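# Drop the towel in the pedal bin, lid closed

## Task

Get the towel inside the pedal bin, then let the bin's lid fall closed over it.

## Robot and tools

Robot: two arms, left_arm and right_arm, each with a two-finger gripper. Base poses in the scene frame: left_arm at (-0.012, +0.346, 0) m and right_arm at (-0.036, -0.346, +0.020) m, both with quat_wxyz (+1.000, 0, 0, -0.018). A two-camera stand is fixed to the floor behind the arms. Joint ranges (rad), base to gripper: waist -2.618 to 3.054, shoulder 0.000 to 3.142, elbow 0.000 to 3.142 (straight at 2.901), wrist pitch -1.571 to 1.571, wrist yaw -1.571 to 1.571, wrist roll -2.094 to 2.094.

Frames: the scene frame has its origin at table-top height, midway between the nominal bases; +z is up, +x reaches out over the table, and left_arm sits on the +y side (arm names do not match image sides). Reported end_effector_position (m) and end_effector_quat_wxyz are in this frame; that position is the point between the finger pads, just behind the tips. The fingers point along the gripper's own +z and open along its y. Offsets you command are along the current Hand target's own axes, not the scene axes. Printed poses may be a few cm off, more at long reach.

Motion numbers: a row is 14 numbers, each in [-1, 1]: dx, dy, dz, rx, ry, rz, opening for left_arm, then the same seven for right_arm. Both arms are always in the row. The first six per arm are an offset (not a pose) from that arm's Hand target as it stood when the action or move began; 1.0 equals 0.6 m of translation or 180 degrees of turn, and rx, ry, rz form one rotation vector. Opening is absolute: +1 fully open (about 87 mm between pads), 0 roughly 31 to 49 mm, -1 shut. Six zeros means no new pose request for that arm; the opening value is always a command, so resend the current one to keep a gripper unchanged.

execute_actions(actions, cameras): actions is a list of up to 15 actions; each action is a list of up to 15 rows, one per 1/30 s step, and a short list repeats its last row to step 15. Every row in an action counts from the action's starting Hand target, not the prior row; sending the same offset again in a new action moves further. An empty list returns the state plus images. cameras: names from cam_high, cam_low, cam_left_wrist, cam_right_wrist, or ["all"], or []; an unknown name voids the call.

move(target, speed, blend, opening_speed, blocking, cameras): drives each gripper along a straight line to the offset in target (one 14-number row, or up to 15 rows, all counted from the same starting Hand targets). speed is in m/s, 0.002 to 2.9, default 0.25 (turn rate up to twice that in rad/s); one value or one per target. blend (m) rounds corners between list targets; 0 stops at each. opening_speed (per second on the -1..+1 scale, at least 0.2) ramps the fingers. blocking=false returns after about 0.5 s while the move keeps running. Paths cap at 10 s and do not avoid obstacles or the other arm; keep paths away from an arm's own base, which can whip its elbow round. The result adds a move: line, e.g. done, off_target, moving, held or fault, plus limits such as paced (pose clipped) or held (steps withheld).

wait(seconds, cameras): lets time pass (0 to 3600) sending nothing new; a running move continues. stop(cameras): brakes a running move. zoom_image(camera, region): region [x0, y0, x1, y1] in pixels of that camera's latest image, at most 504 by 504. finished_scene(scene): ends the scene with its integer number; call nothing else in that reply.

Reading results: Hand target is the last commanded pose after clipping, and the base for the next offsets. Grippers often stop short of it or sag and tilt under friction and weight; check position and orientation after each move and send the remaining distance as a new offset. Orientation commands are clipped to 40 degrees from the measured one per step. grip_measured gives the finger position on the command scale; to hold something, command about 0.04 below the reading at first touch (up to 0.11 near the ends). Joint velocities may say within noise. Joint torques include free-air output; items 1 to 3 wrap at ±28 N m. MOTOR HOT appears at 75 °C; 90 °C folds that arm away for the rest of the scene, 100 °C drops it. Holding loads, stretching out, or pushing at an unreachable pose heats motors.

Cameras: cam_high and cam_low are fixed, plus one wrist camera per arm, all 896x504; calibration lines give intrinsics and T_world_to_cam, and wrist poses update in results with images.

Avoid: anything leaving the table (that fails the task), dropping or releasing objects while moving, fast impacts, hard shoves into fixed or heavy items, grippers or wrist cameras colliding with each other, and one gripper closing on the other's fingers. An arm blocked by something keeps pushing until commanded back past its gripper. Slow moves touch more gently.

Each tool is called after ">>>" by a JSON object that holds its "fn" and its "kwargs", one argument or row to a line.

## Session

>>> {"fn": "execute_actions", "kwargs": {
  "actions": []
}}

Scene clock: 0.00 s.
left_arm: end_effector_position=(+0.2889, +0.3023, +0.3440) grip_measured=+1.000 end_effector_quat_wxyz=(+0.551, -0.006, +0.827, +0.111) | right_arm: end_effector_position=(+0.2109, -0.3791, +0.2684) grip_measured=+1.000 end_effector_quat_wxyz=(+0.433, +0.195, +0.866, +0.159)
Joint positions: left_arm=[-0.439 1.088 1.404 -0.788 -0.625 -0.099 1] | right_arm=[-0.48 0.922 1.104 -0.904 -0.515 0.163 1]
Joint velocities: within noise
Joint torques (N m): no reading
Heat: left arm: 28 °C; right arm: 28 °C.
Hand target: left_arm +0.2887, +0.3024, +0.3480; +0.555, -0.008, +0.825, +0.109 | right_arm +0.2127, -0.3800, +0.2744; +0.442, +0.191, +0.863, +0.156
Tool commands: left_gripper/opening=+1.0 right_gripper/opening=+1.0

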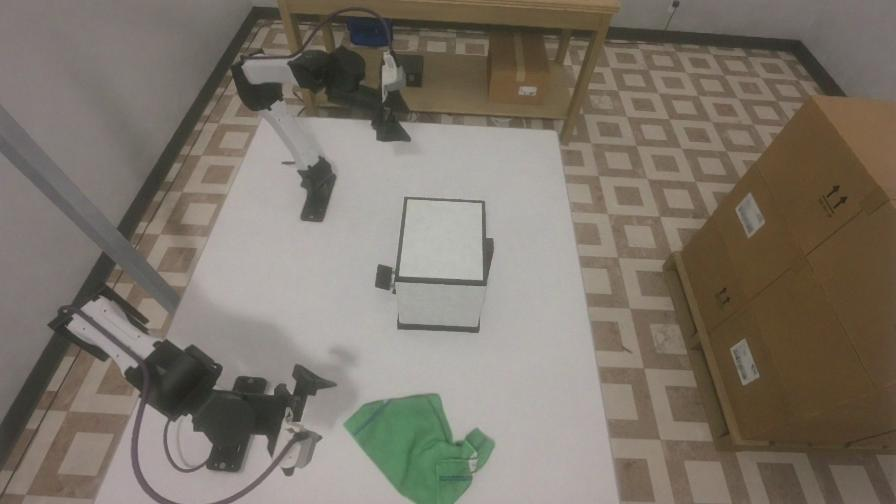

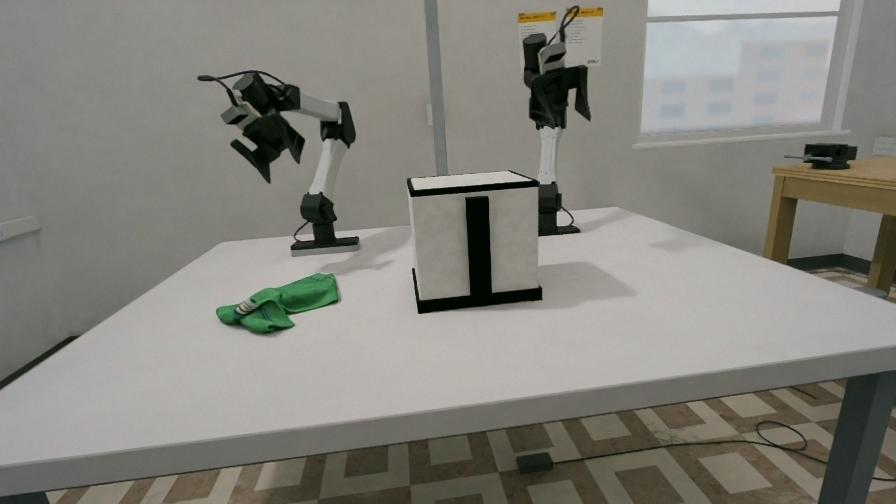

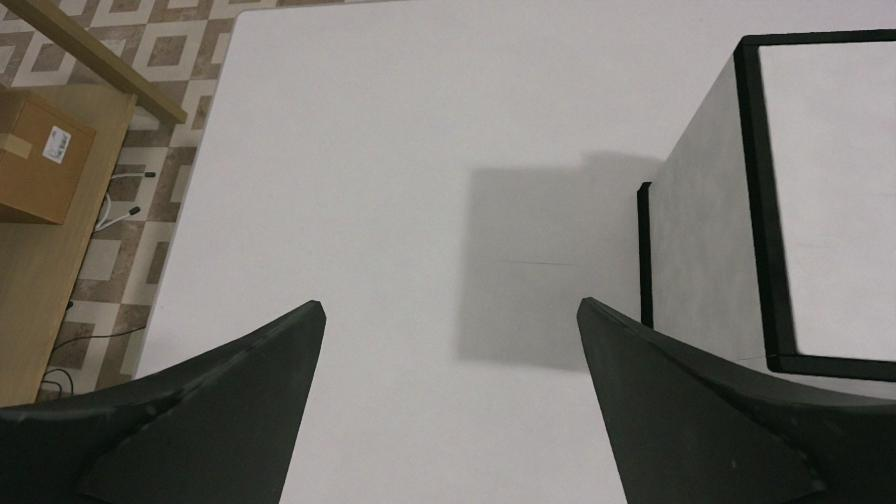

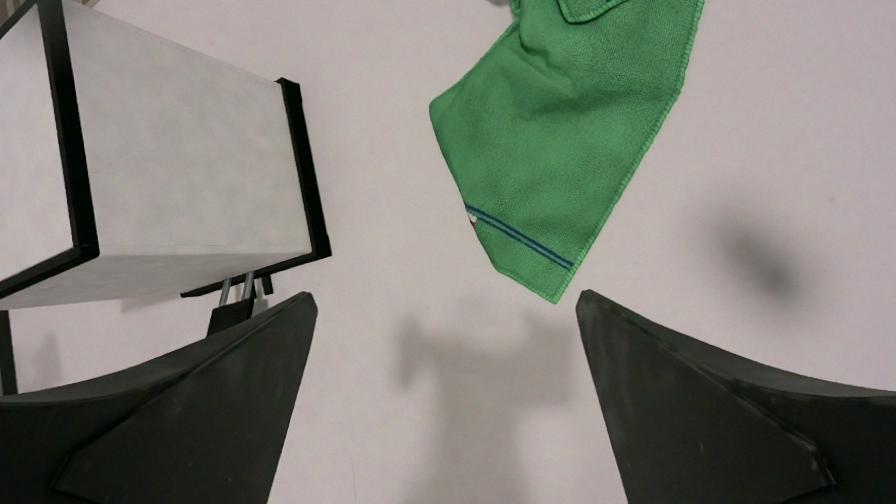

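>>> {"fn": "zoom_image", "kwargs": {
  "camera": "cam_high",
  "region": [340, 170, 540, 350]
}}

>>> {"fn": "zoom_image", "kwargs": {
  "camera": "cam_right_wrist",
  "region": [0, 0, 400, 400]
}}

>>> {"fn": "zoom_image", "kwargs": {
  "camera": "cam_low",
  "region": [380, 140, 580, 340]
}}

>>> {"fn": "zoom_image", "kwargs": {
  "camera": "cam_high",
  "region": [320, 370, 520, 504]
}}

Scaled by 2.520 from the camera's image (finer frame: 1280x720).

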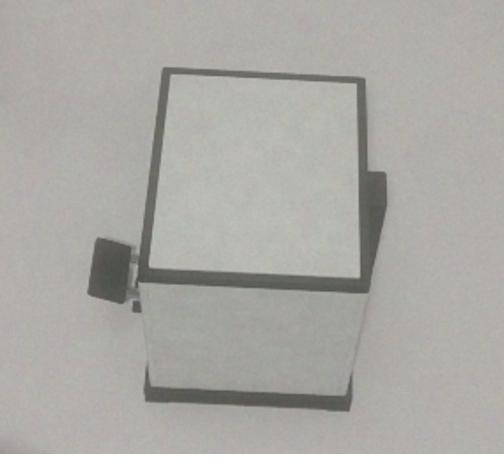

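Scaled by 1.260 from the camera's image (finer frame: 1280x720).

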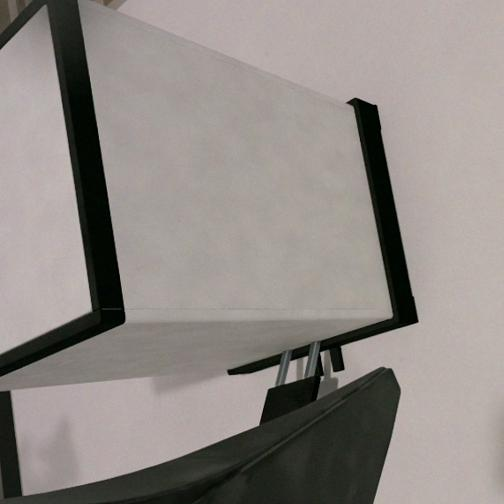

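Scaled by 2.520 from the camera's image (finer frame: 1280x720).

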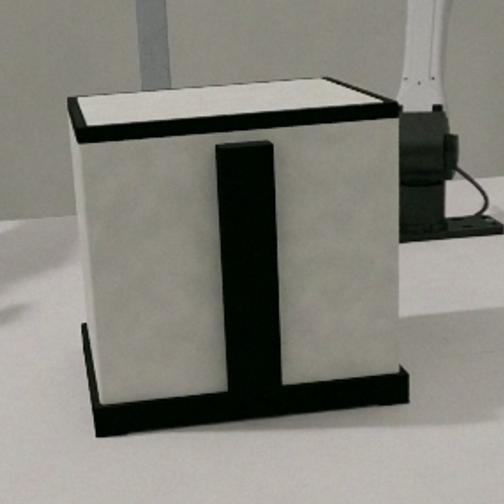

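Scaled by 2.520 from the camera's image (finer frame: 1280x720).

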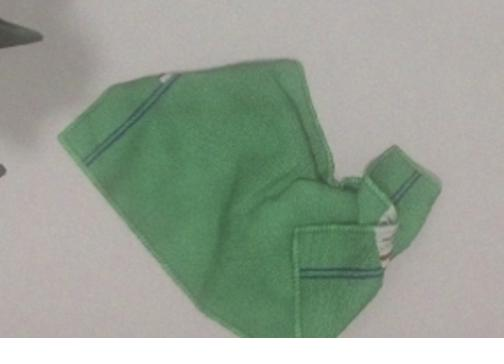

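>>> {"fn": "move", "kwargs": {
  "target": [
    [0.1335,-0.2474,-0.1422,0.3643,0.0778,0.1822,-1,0.0202,-0.011,0.3348,0.0851,0.2136,-0.1376,1],
    [0.336,-0.4798,-0.027,0.3643,0.0778,0.1822,-1,0.0202,-0.011,0.3348,0.0851,0.2136,-0.1376,1]
  ],
  "blend": [0.03,0],
  "speed": 0.25,
  "cameras": ["all"]
}}

Scene clock: 27.07 s.
left_arm: end_effector_position=(+0.2361, +0.0405, +0.1297) grip_measured=-0.999 end_effector_quat_wxyz=(+0.329, +0.500, +0.773, -0.211) | right_arm: end_effector_position=(+0.3651, -0.3604, +0.1457) grip_measured=+1.000 end_effector_quat_wxyz=(+0.125, +0.007, +0.992, +0.006)
Joint positions: left_arm=[-0.77 1.494 1.086 -0.389 0.24 0.243 0] | right_arm=[-0.008 1.995 1.85 -1.176 -0.02 -0.027 1]
Joint torques (N m): left_arm=[-0.77 -4.49 5.56 2.05 -0.13 -0.13] | right_arm=[0.77 -8.2 7.61 0.73 0.2 -0.26]
Heat: left arm: 30 °C; right arm: 31 °C.
Hand target: left_arm +0.2348, +0.0402, +0.1197; +0.323, +0.497, +0.779, -0.206 | right_arm +0.3700, -0.3599, +0.1503; +0.130, +0.000, +0.991, +0.000
Off the commanded pose: left_arm 0.010 m, 1 deg | right_arm 0.007 m, 1 deg.
move: done
cam_left_wrist: T_world_to_cam=[[-0.91892, -0.39409, -0.01703, 0.23766], [-0.39434, 0.91676, 0.06358, 0.06875], [-0.00944, 0.06514, -0.99783, 0.27255]] pos_world=[0.24807, 0.01287, 0.27164]
cam_right_wrist: T_world_to_cam=[[-0.01502, -0.99971, -0.01869, -0.35086], [-0.8145, 0.00139, 0.58016, 0.23243], [-0.57996, 0.02394, -0.81429, 0.4843]] pos_world=[0.46492, -0.36267, 0.25296]

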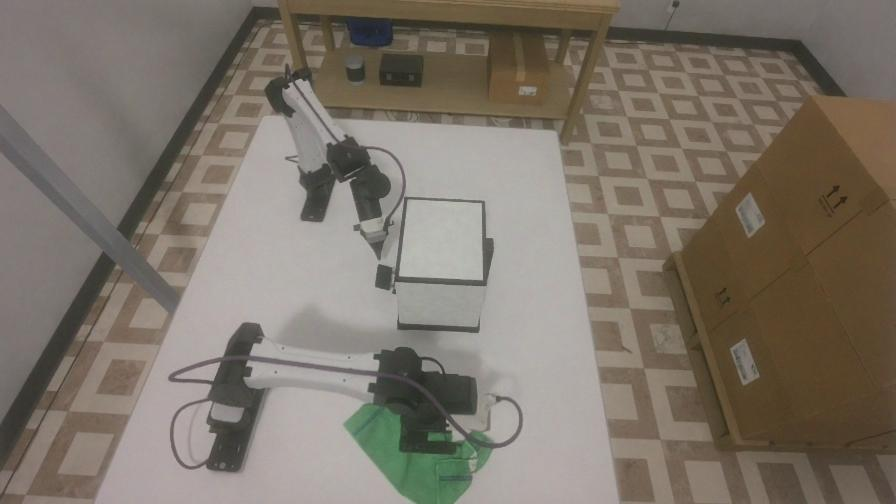

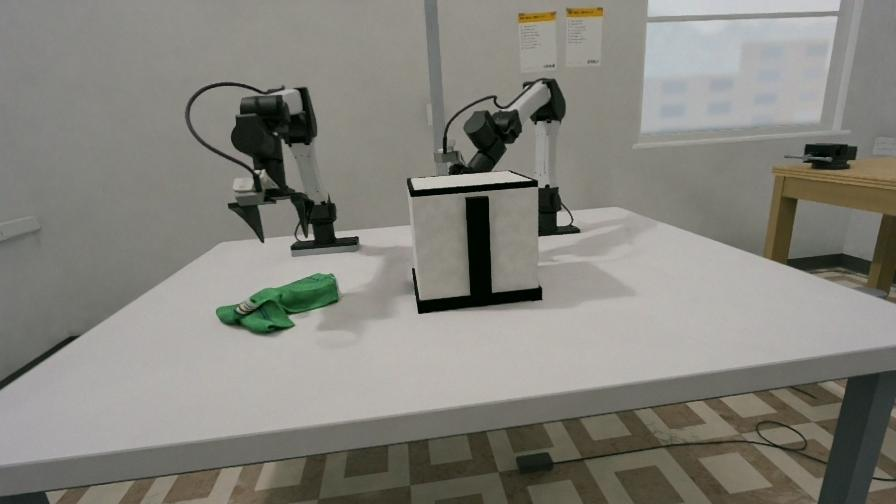

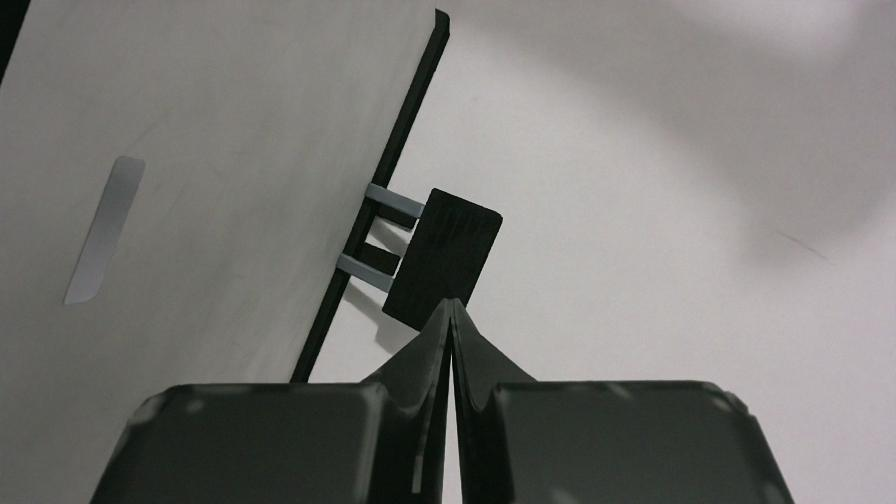

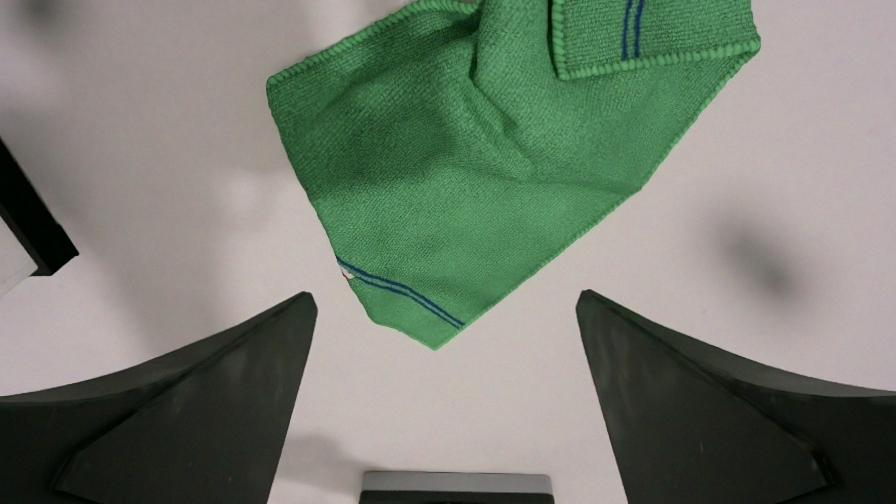

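>>> {"fn": "move", "kwargs": {
  "target": [0.0766,0,0.0766,0,0,0,-1,0.0474,-0.0167,0.1771,0,0,0,1],
  "speed": 0.2,
  "cameras": ["all"]
}}

Scene clock: 35.07 s.
left_arm: end_effector_position=(+0.2393, +0.0376, +0.0671) grip_measured=-1.000 end_effector_quat_wxyz=(+0.335, +0.499, +0.771, -0.211) | right_arm: end_effector_position=(+0.3697, -0.3657, +0.0455) grip_measured=+1.000 end_effector_quat_wxyz=(+0.130, +0.000, +0.991, +0.003)
Joint positions: left_arm=[-0.77 1.578 0.899 -0.106 0.238 0.242 0] | right_arm=[-0.018 2.042 1.516 -0.784 -0.02 -0.051 1]
Joint torques (N m): left_arm=[-0.83 -4.49 5.15 1.98 -0.11 -0.09] | right_arm=[-0.4 -8.62 4.33 0.97 0.12 -0.27]
Heat: left arm: 30 °C; right arm: 32 °C.
Hand target: left_arm +0.2348, +0.0400, +0.0548; +0.323, +0.497, +0.779, -0.206 | right_arm +0.3700, -0.3698, +0.0403; +0.130, -0.001, +0.991, +0.000
Off the commanded pose: left_arm 0.013 m, 2 deg | right_arm 0.007 m, 0 deg.
move: off_target (left_arm)
cam_left_wrist: T_world_to_cam=[[-0.91798, -0.39598, -0.02253, 0.2387], [-0.39662, 0.91647, 0.05273, 0.0779], [-0.00023, 0.05734, -0.99835, 0.20839]] pos_world=[0.25007, 0.01117, 0.20932]
cam_right_wrist: T_world_to_cam=[[-0.00149, -0.99992, -0.01229, -0.36325], [-0.82078, -0.00579, 0.57122, 0.29444], [-0.57125, 0.01094, -0.8207, 0.39782]] pos_world=[0.46838, -0.36587, 0.15385]

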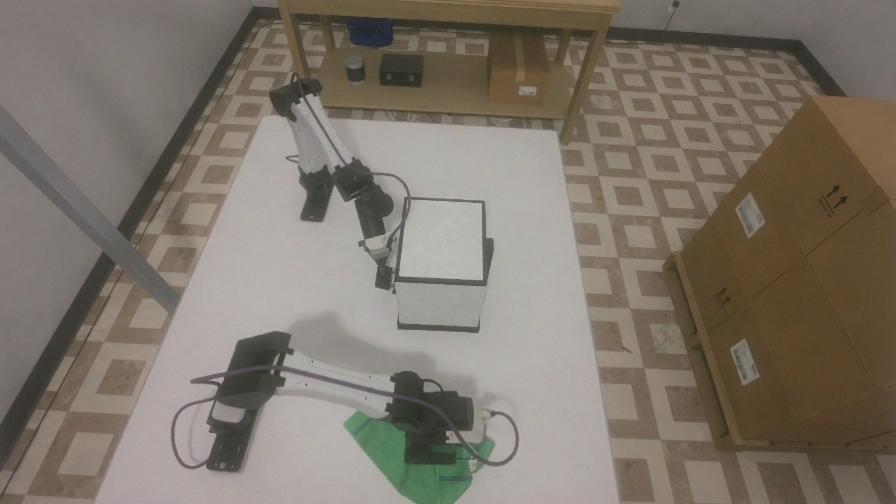

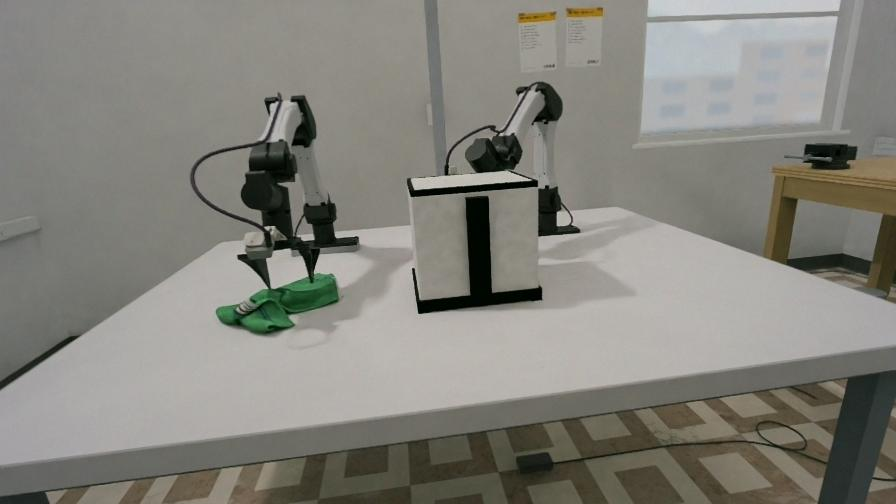

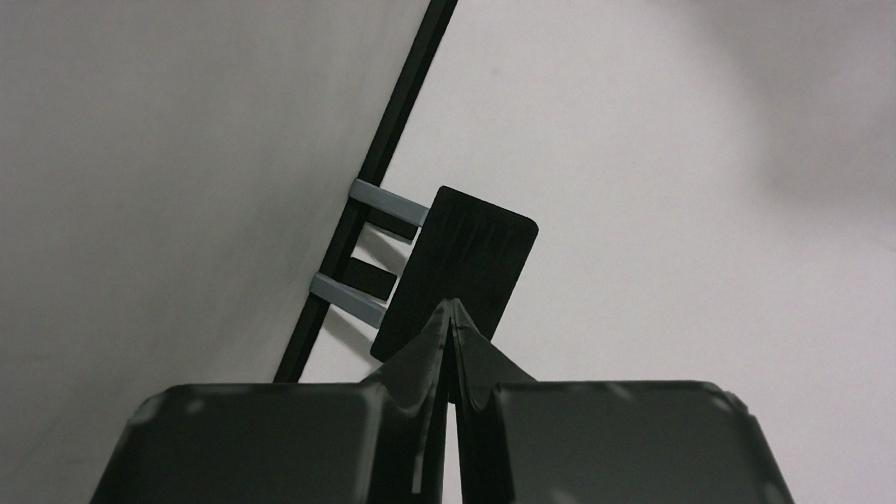

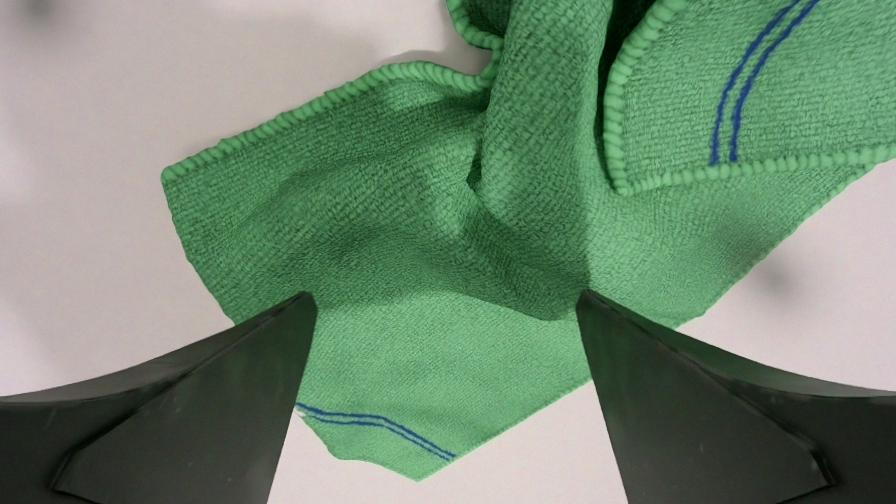

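>>> {"fn": "move", "kwargs": {
  "target": [0.0354,0,0.0354,0,0,0,-1,-0.0192,-0.0083,0.057,0,0,0,1],
  "speed": 0.08,
  "cameras": ["all"]
}}

Scene clock: 38.13 s.
left_arm: end_effector_position=(+0.2530, +0.0254, +0.0591) grip_measured=-1.000 end_effector_quat_wxyz=(+0.377, +0.492, +0.754, -0.217) | right_arm: end_effector_position=(+0.3779, -0.3698, +0.0145) grip_measured=+1.000 end_effector_quat_wxyz=(+0.117, +0.000, +0.993, +0.005)
Joint positions: left_arm=[-0.77 1.622 0.845 0.085 0.229 0.242 0] | right_arm=[-0.028 2.135 1.532 -0.735 -0.025 -0.06 1]
Joint torques (N m): left_arm=[-0.81 -3.55 3.74 1.42 -0.03 -0.12] | right_arm=[-0.32 -7.56 6.6 1.07 0.14 -0.26]
Heat: left arm: 30 °C; right arm: 32 °C.
Hand target: left_arm +0.2347, +0.0401, +0.0248; +0.323, +0.497, +0.779, -0.206 | right_arm +0.3901, -0.3747, +0.0102; +0.130, -0.001, +0.991, +0.000
Off the commanded pose: left_arm 0.041 m, 7 deg | right_arm 0.014 m, 2 deg.
move: off_target (left_arm, right_arm)
cam_left_wrist: T_world_to_cam=[[-0.91269, -0.40426, -0.05975, 0.24732], [-0.40302, 0.91463, -0.03201, 0.10163], [0.06759, -0.00514, -0.9977, 0.18551]] pos_world=[0.25415, 0.00798, 0.20312]
cam_right_wrist: T_world_to_cam=[[-0.00222, -0.99987, -0.01608, -0.36733], [-0.80522, -0.00775, 0.59293, 0.31194], [-0.59297, 0.01427, -0.8051, 0.38633]] pos_world=[0.47945, -0.37038, 0.12017]

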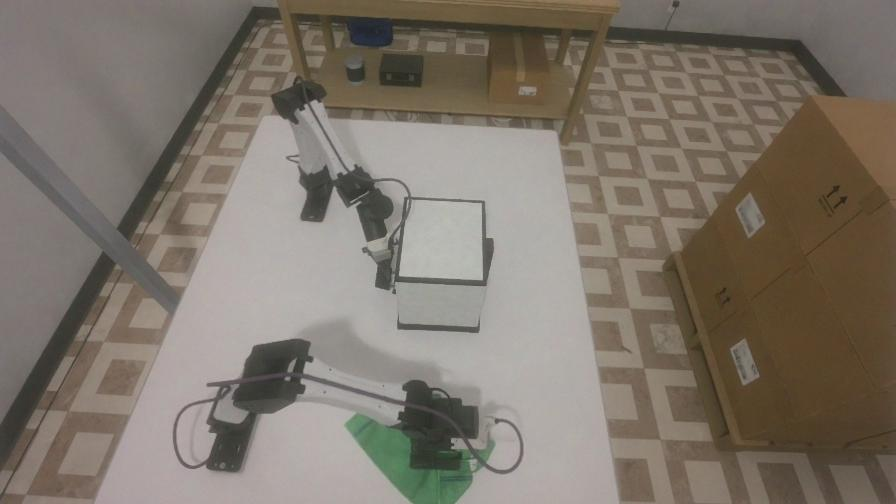

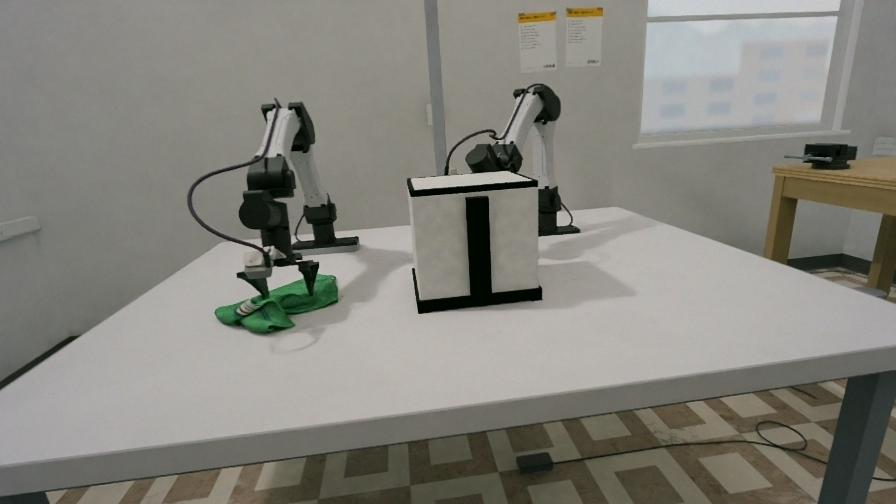

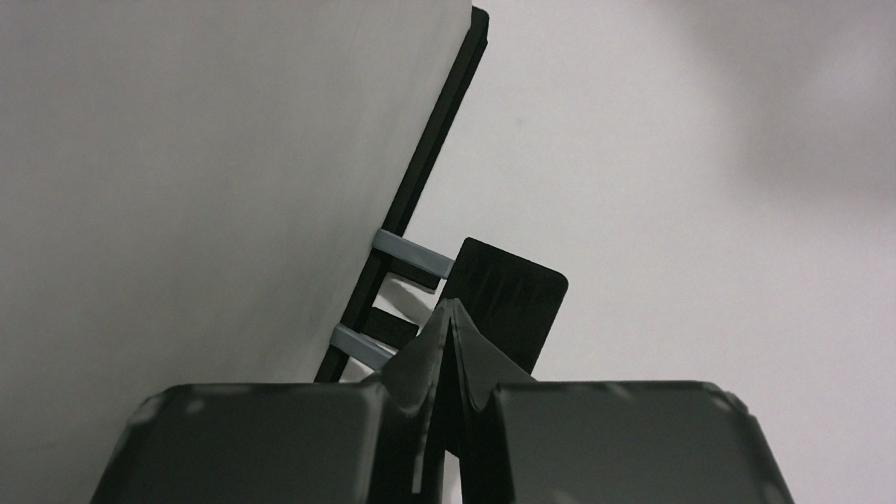

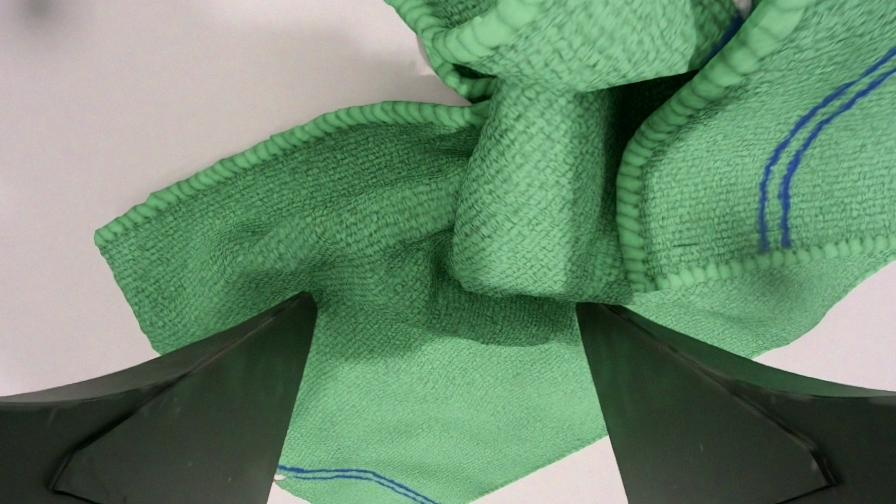

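>>> {"fn": "move", "kwargs": {
  "target": [
    [-0.0743,0.0115,-0.0793,0.0299,0.1388,0.0469,-1,0,0,0,0,0,0,-1],
    [-0.0272,0.0115,-0.0322,0.0299,0.1388,0.0469,-1,0,0,0,0,0,0,-1]
  ],
  "speed": 0.15,
  "opening_speed": 1.0,
  "cameras": ["all"]
}}

Scene clock: 45.67 s.
left_arm: end_effector_position=(+0.2369, +0.0433, +0.0666) grip_measured=-1.000 end_effector_quat_wxyz=(+0.144, +0.611, +0.770, -0.116) | right_arm: end_effector_position=(+0.3825, -0.3725, +0.0122) grip_measured=-0.506 end_effector_quat_wxyz=(+0.124, +0.001, +0.992, +0.001)
Joint positions: left_arm=[-0.814 1.874 1.434 -0.801 0.175 0.462 0] | right_arm=[-0.031 2.142 1.532 -0.713 -0.018 -0.062 0.247]
Joint torques (N m): left_arm=[0.12 -5.72 4.51 1.58 -0.15 -0.29] | right_arm=[-0.1 -8.12 6.67 0.9 0.08 -0.23]
Heat: left arm: 30 °C; right arm: 31 °C.
Hand target: left_arm +0.2401, +0.0450, +0.0499; +0.137, +0.599, +0.781, -0.106 | right_arm +0.3900, -0.3748, +0.0102; +0.130, +0.000, +0.991, +0.000
Off the commanded pose: left_arm 0.017 m, 2 deg | right_arm 0.008 m, 1 deg.
move: off_target (left_arm)
cam_left_wrist: T_world_to_cam=[[-0.97917, -0.20304, -0.00191, 0.2435], [-0.17957, 0.86151, 0.47492, -0.00539], [-0.09478, 0.46537, -0.88003, 0.20447]] pos_world=[0.25684, -0.04107, 0.18296]
cam_right_wrist: T_world_to_cam=[[-0.00434, -0.99995, -0.00867, -0.36941], [-0.81393, -0.00151, 0.58096, 0.32275], [-0.58095, 0.00958, -0.81388, 0.38096]] pos_world=[0.48241, -0.37256, 0.11935]

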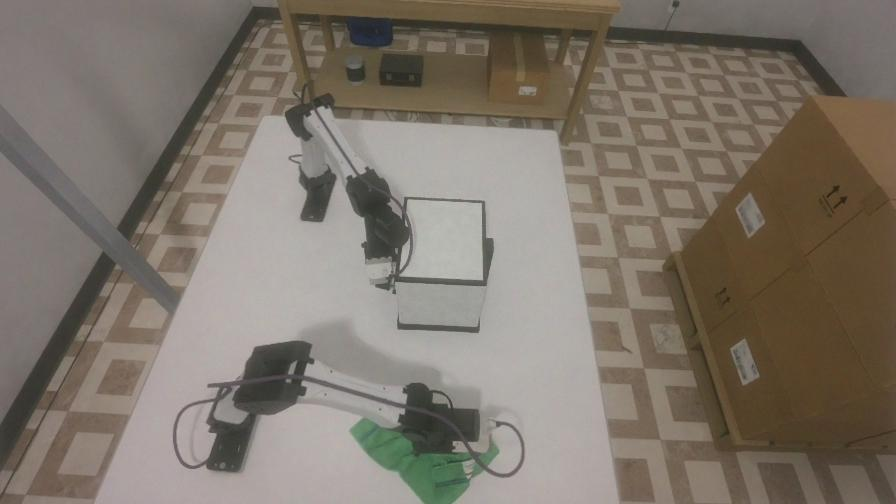

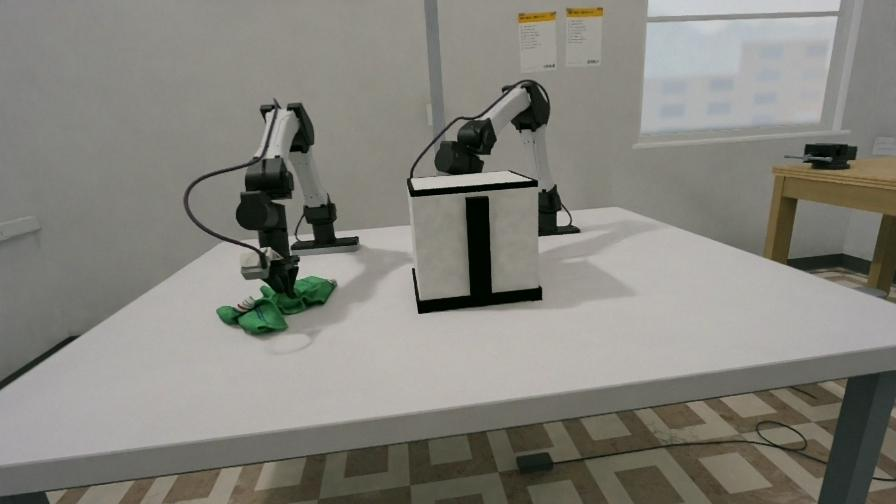

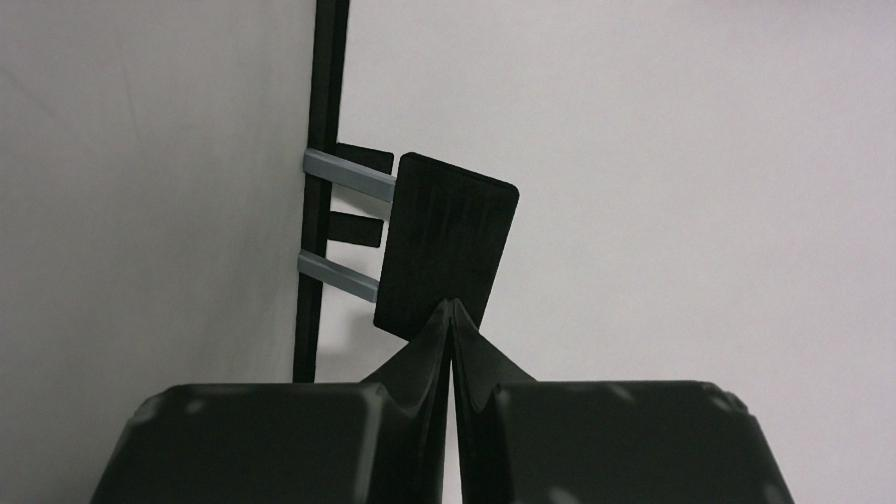

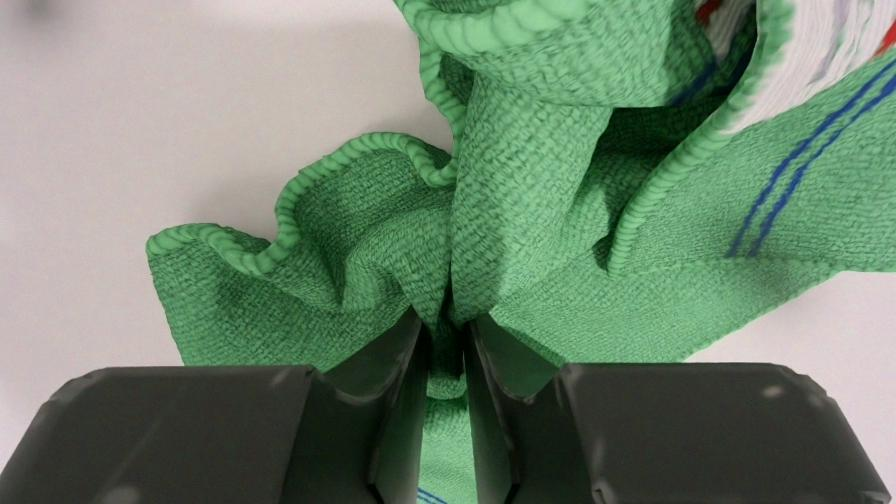

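>>> {"fn": "move", "kwargs": {
  "target": [0.0228,0,0.0626,0,0,0,-1,-0.0604,0,-0.2254,0,0,0,-0.65],
  "speed": 0.15,
  "cameras": ["all"]
}}

Scene clock: 55.27 s.
left_arm: end_effector_position=(+0.2456, +0.0351, +0.0586) grip_measured=-1.000 end_effector_quat_wxyz=(+0.185, +0.613, +0.759, -0.116) | right_arm: end_effector_position=(+0.3854, -0.3727, +0.1379) grip_measured=-0.506 end_effector_quat_wxyz=(+0.115, +0.001, +0.993, +0.002)
Joint positions: left_arm=[-0.817 1.853 1.356 -0.662 0.162 0.47 0] | right_arm=[-0.031 2.11 1.991 -1.223 -0.018 -0.062 0.247]
Joint torques (N m): left_arm=[0.25 -1.44 1.98 1.81 -0.06 -0.37] | right_arm=[-0.08 -10.61 7.65 0.7 0.08 -0.23]
Heat: left arm: 30 °C; right arm: 32 °C.
Hand target: left_arm +0.2401, +0.0449, +0.0101; +0.137, +0.600, +0.781, -0.106 | right_arm +0.3901, -0.3748, +0.1501; +0.130, +0.000, +0.991, +0.000
Off the commanded pose: left_arm 0.050 m, 6 deg | right_arm 0.013 m, 2 deg.
move: off_target (left_arm, right_arm)
cam_left_wrist: T_world_to_cam=[[-0.97846, -0.19867, -0.05605, 0.25313], [-0.20378, 0.88625, 0.41598, 0.01543], [-0.03296, 0.41844, -0.90765, 0.19011]] pos_world=[0.25709, -0.04294, 0.18033]
cam_right_wrist: T_world_to_cam=[[-0.00448, -0.99994, -0.00987, -0.36835], [-0.80232, -0.0023, 0.5969, 0.24516], [-0.59688, 0.01059, -0.80226, 0.48991]] pos_world=[0.48746, -0.37296, 0.24306]

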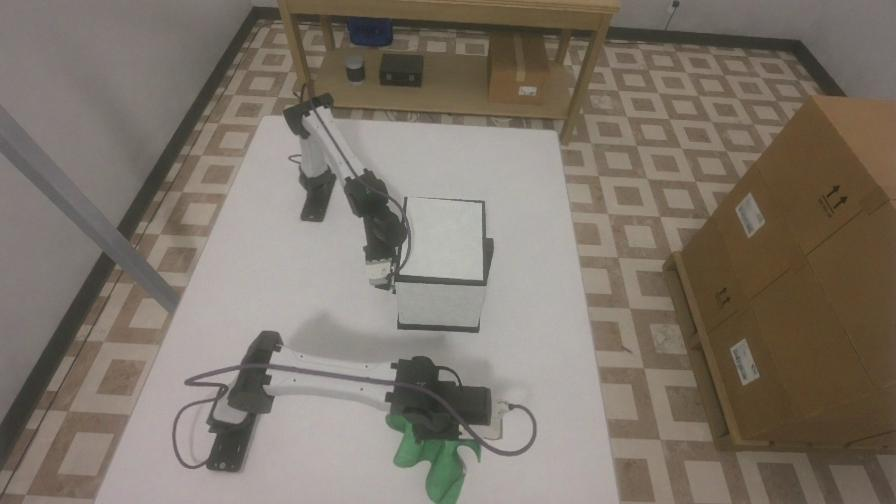

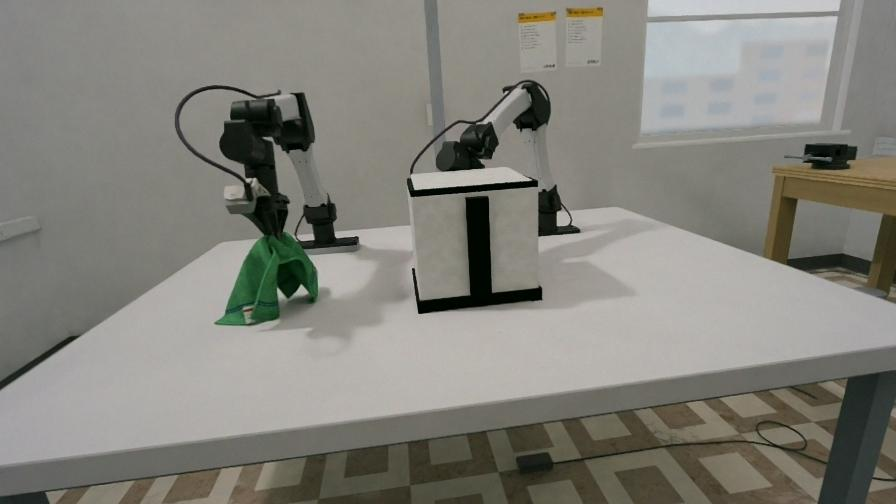

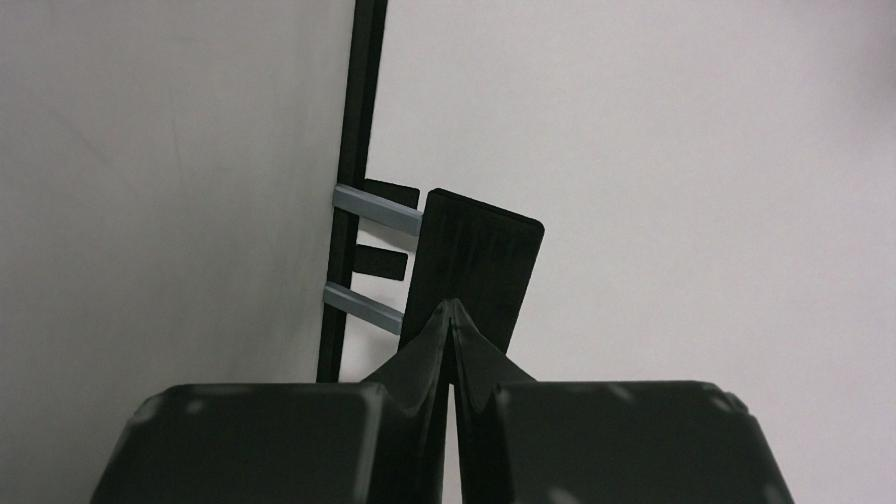

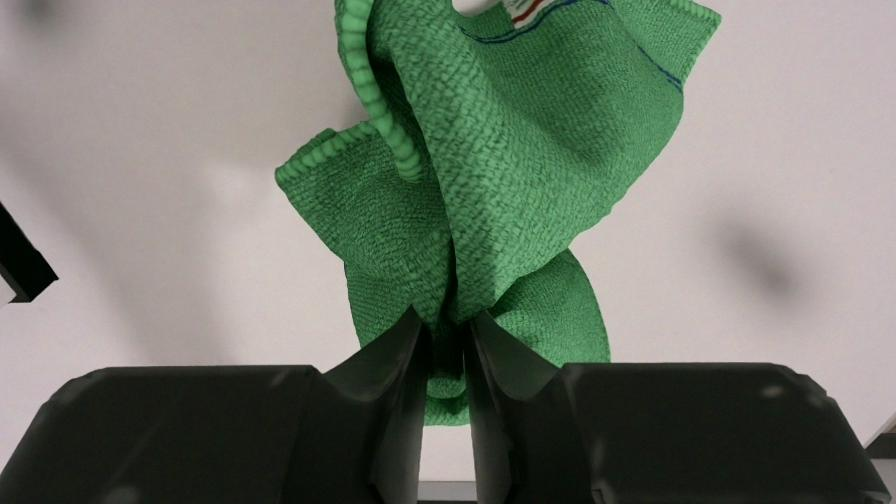

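>>> {"fn": "move", "kwargs": {
  "target": [0.0375,-0.0062,0.0575,0,0,0,-1,-0.0327,0.2083,-0.5088,-0.1033,-0.1334,-0.1986,-0.65],
  "speed": 0.2,
  "cameras": ["all"]
}}

Scene clock: 60.50 s.
left_arm: end_effector_position=(+0.2590, +0.0196, +0.0476) grip_measured=-1.000 end_effector_quat_wxyz=(+0.252, +0.618, +0.735, -0.118) | right_arm: end_effector_position=(+0.3336, -0.2524, +0.4361) grip_measured=-0.507 end_effector_quat_wxyz=(+0.454, -0.283, +0.838, +0.110)
Joint positions: left_arm=[-0.826 1.834 1.238 -0.428 0.145 0.494 0] | right_arm=[0.152 1.915 2.845 -1.578 -0.365 -0.352 0.247]
Joint torques (N m): left_arm=[1.02 1.22 1.25 1.06 0.04 -0.68] | right_arm=[0.4 -7.23 4.46 1.7 -0.17 -0.19]
Heat: left arm: 30 °C; right arm: 34 °C.
Hand target: left_arm +0.2341, +0.0530, -0.0301; +0.137, +0.599, +0.781, -0.106 | right_arm +0.3301, -0.2500, +0.4501; +0.321, -0.322, +0.883, +0.117
Off the commanded pose: left_arm 0.088 m, 14 deg | right_arm 0.015 m, 17 deg.
elbow stopped short (right arm): the move would have taken joint 3 (elbow) straighter than the controller allows.
move: off_target (left_arm, right_arm)
cam_left_wrist: T_world_to_cam=[[-0.97151, -0.18615, -0.14671, 0.26488], [-0.22397, 0.92352, 0.31136, 0.04615], [0.07753, 0.33535, -0.9389, 0.16153]] pos_world=[0.25515, -0.04748, 0.17615]
cam_right_wrist: T_world_to_cam=[[0.57629, -0.81457, 0.06604, -0.42548], [-0.80839, -0.58005, -0.10027, 0.18612], [0.11998, 0.00439, -0.99277, 0.53938]] pos_world=[0.33094, -0.24099, 0.58224]

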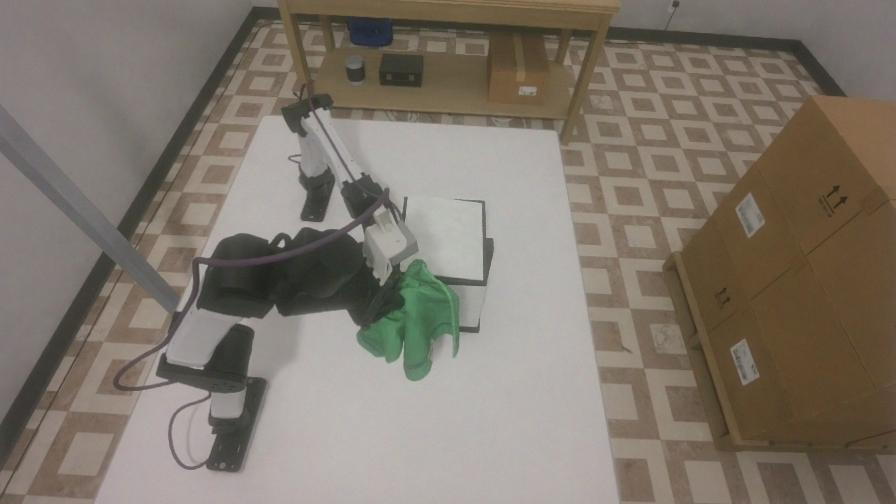

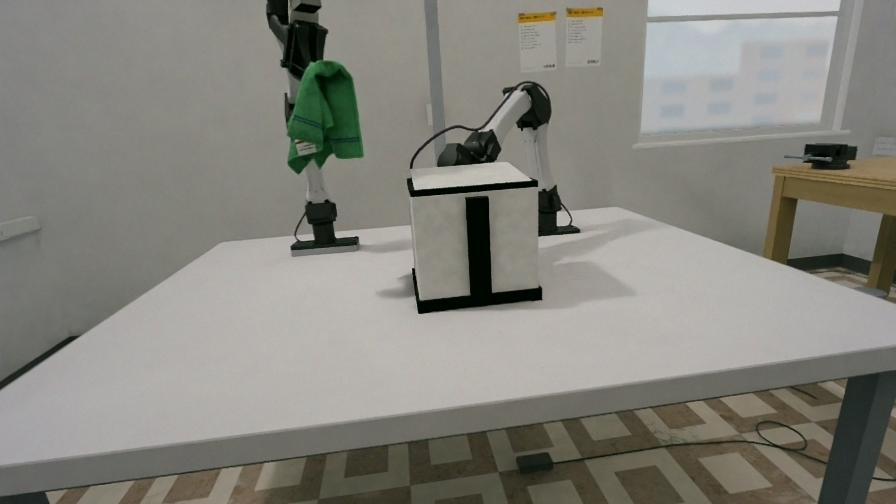

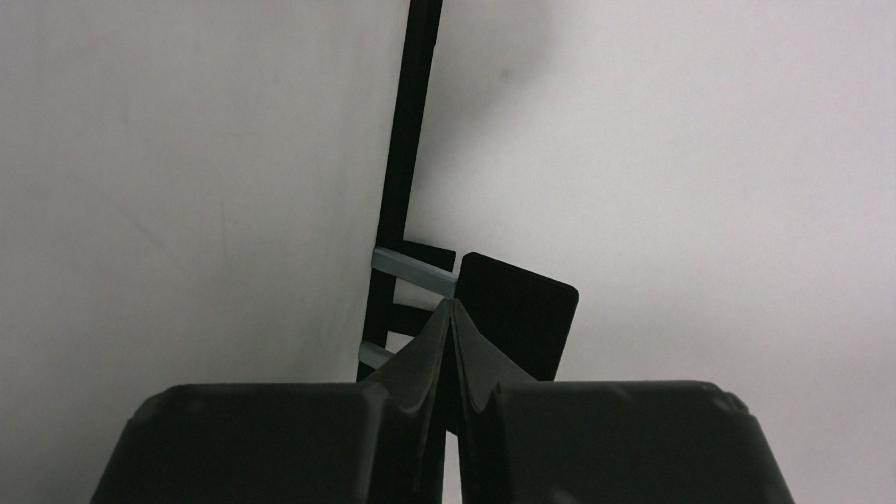

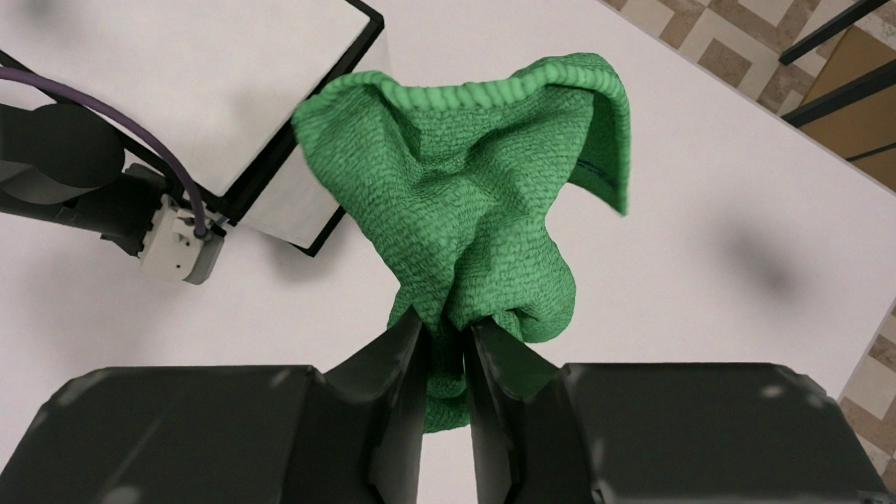

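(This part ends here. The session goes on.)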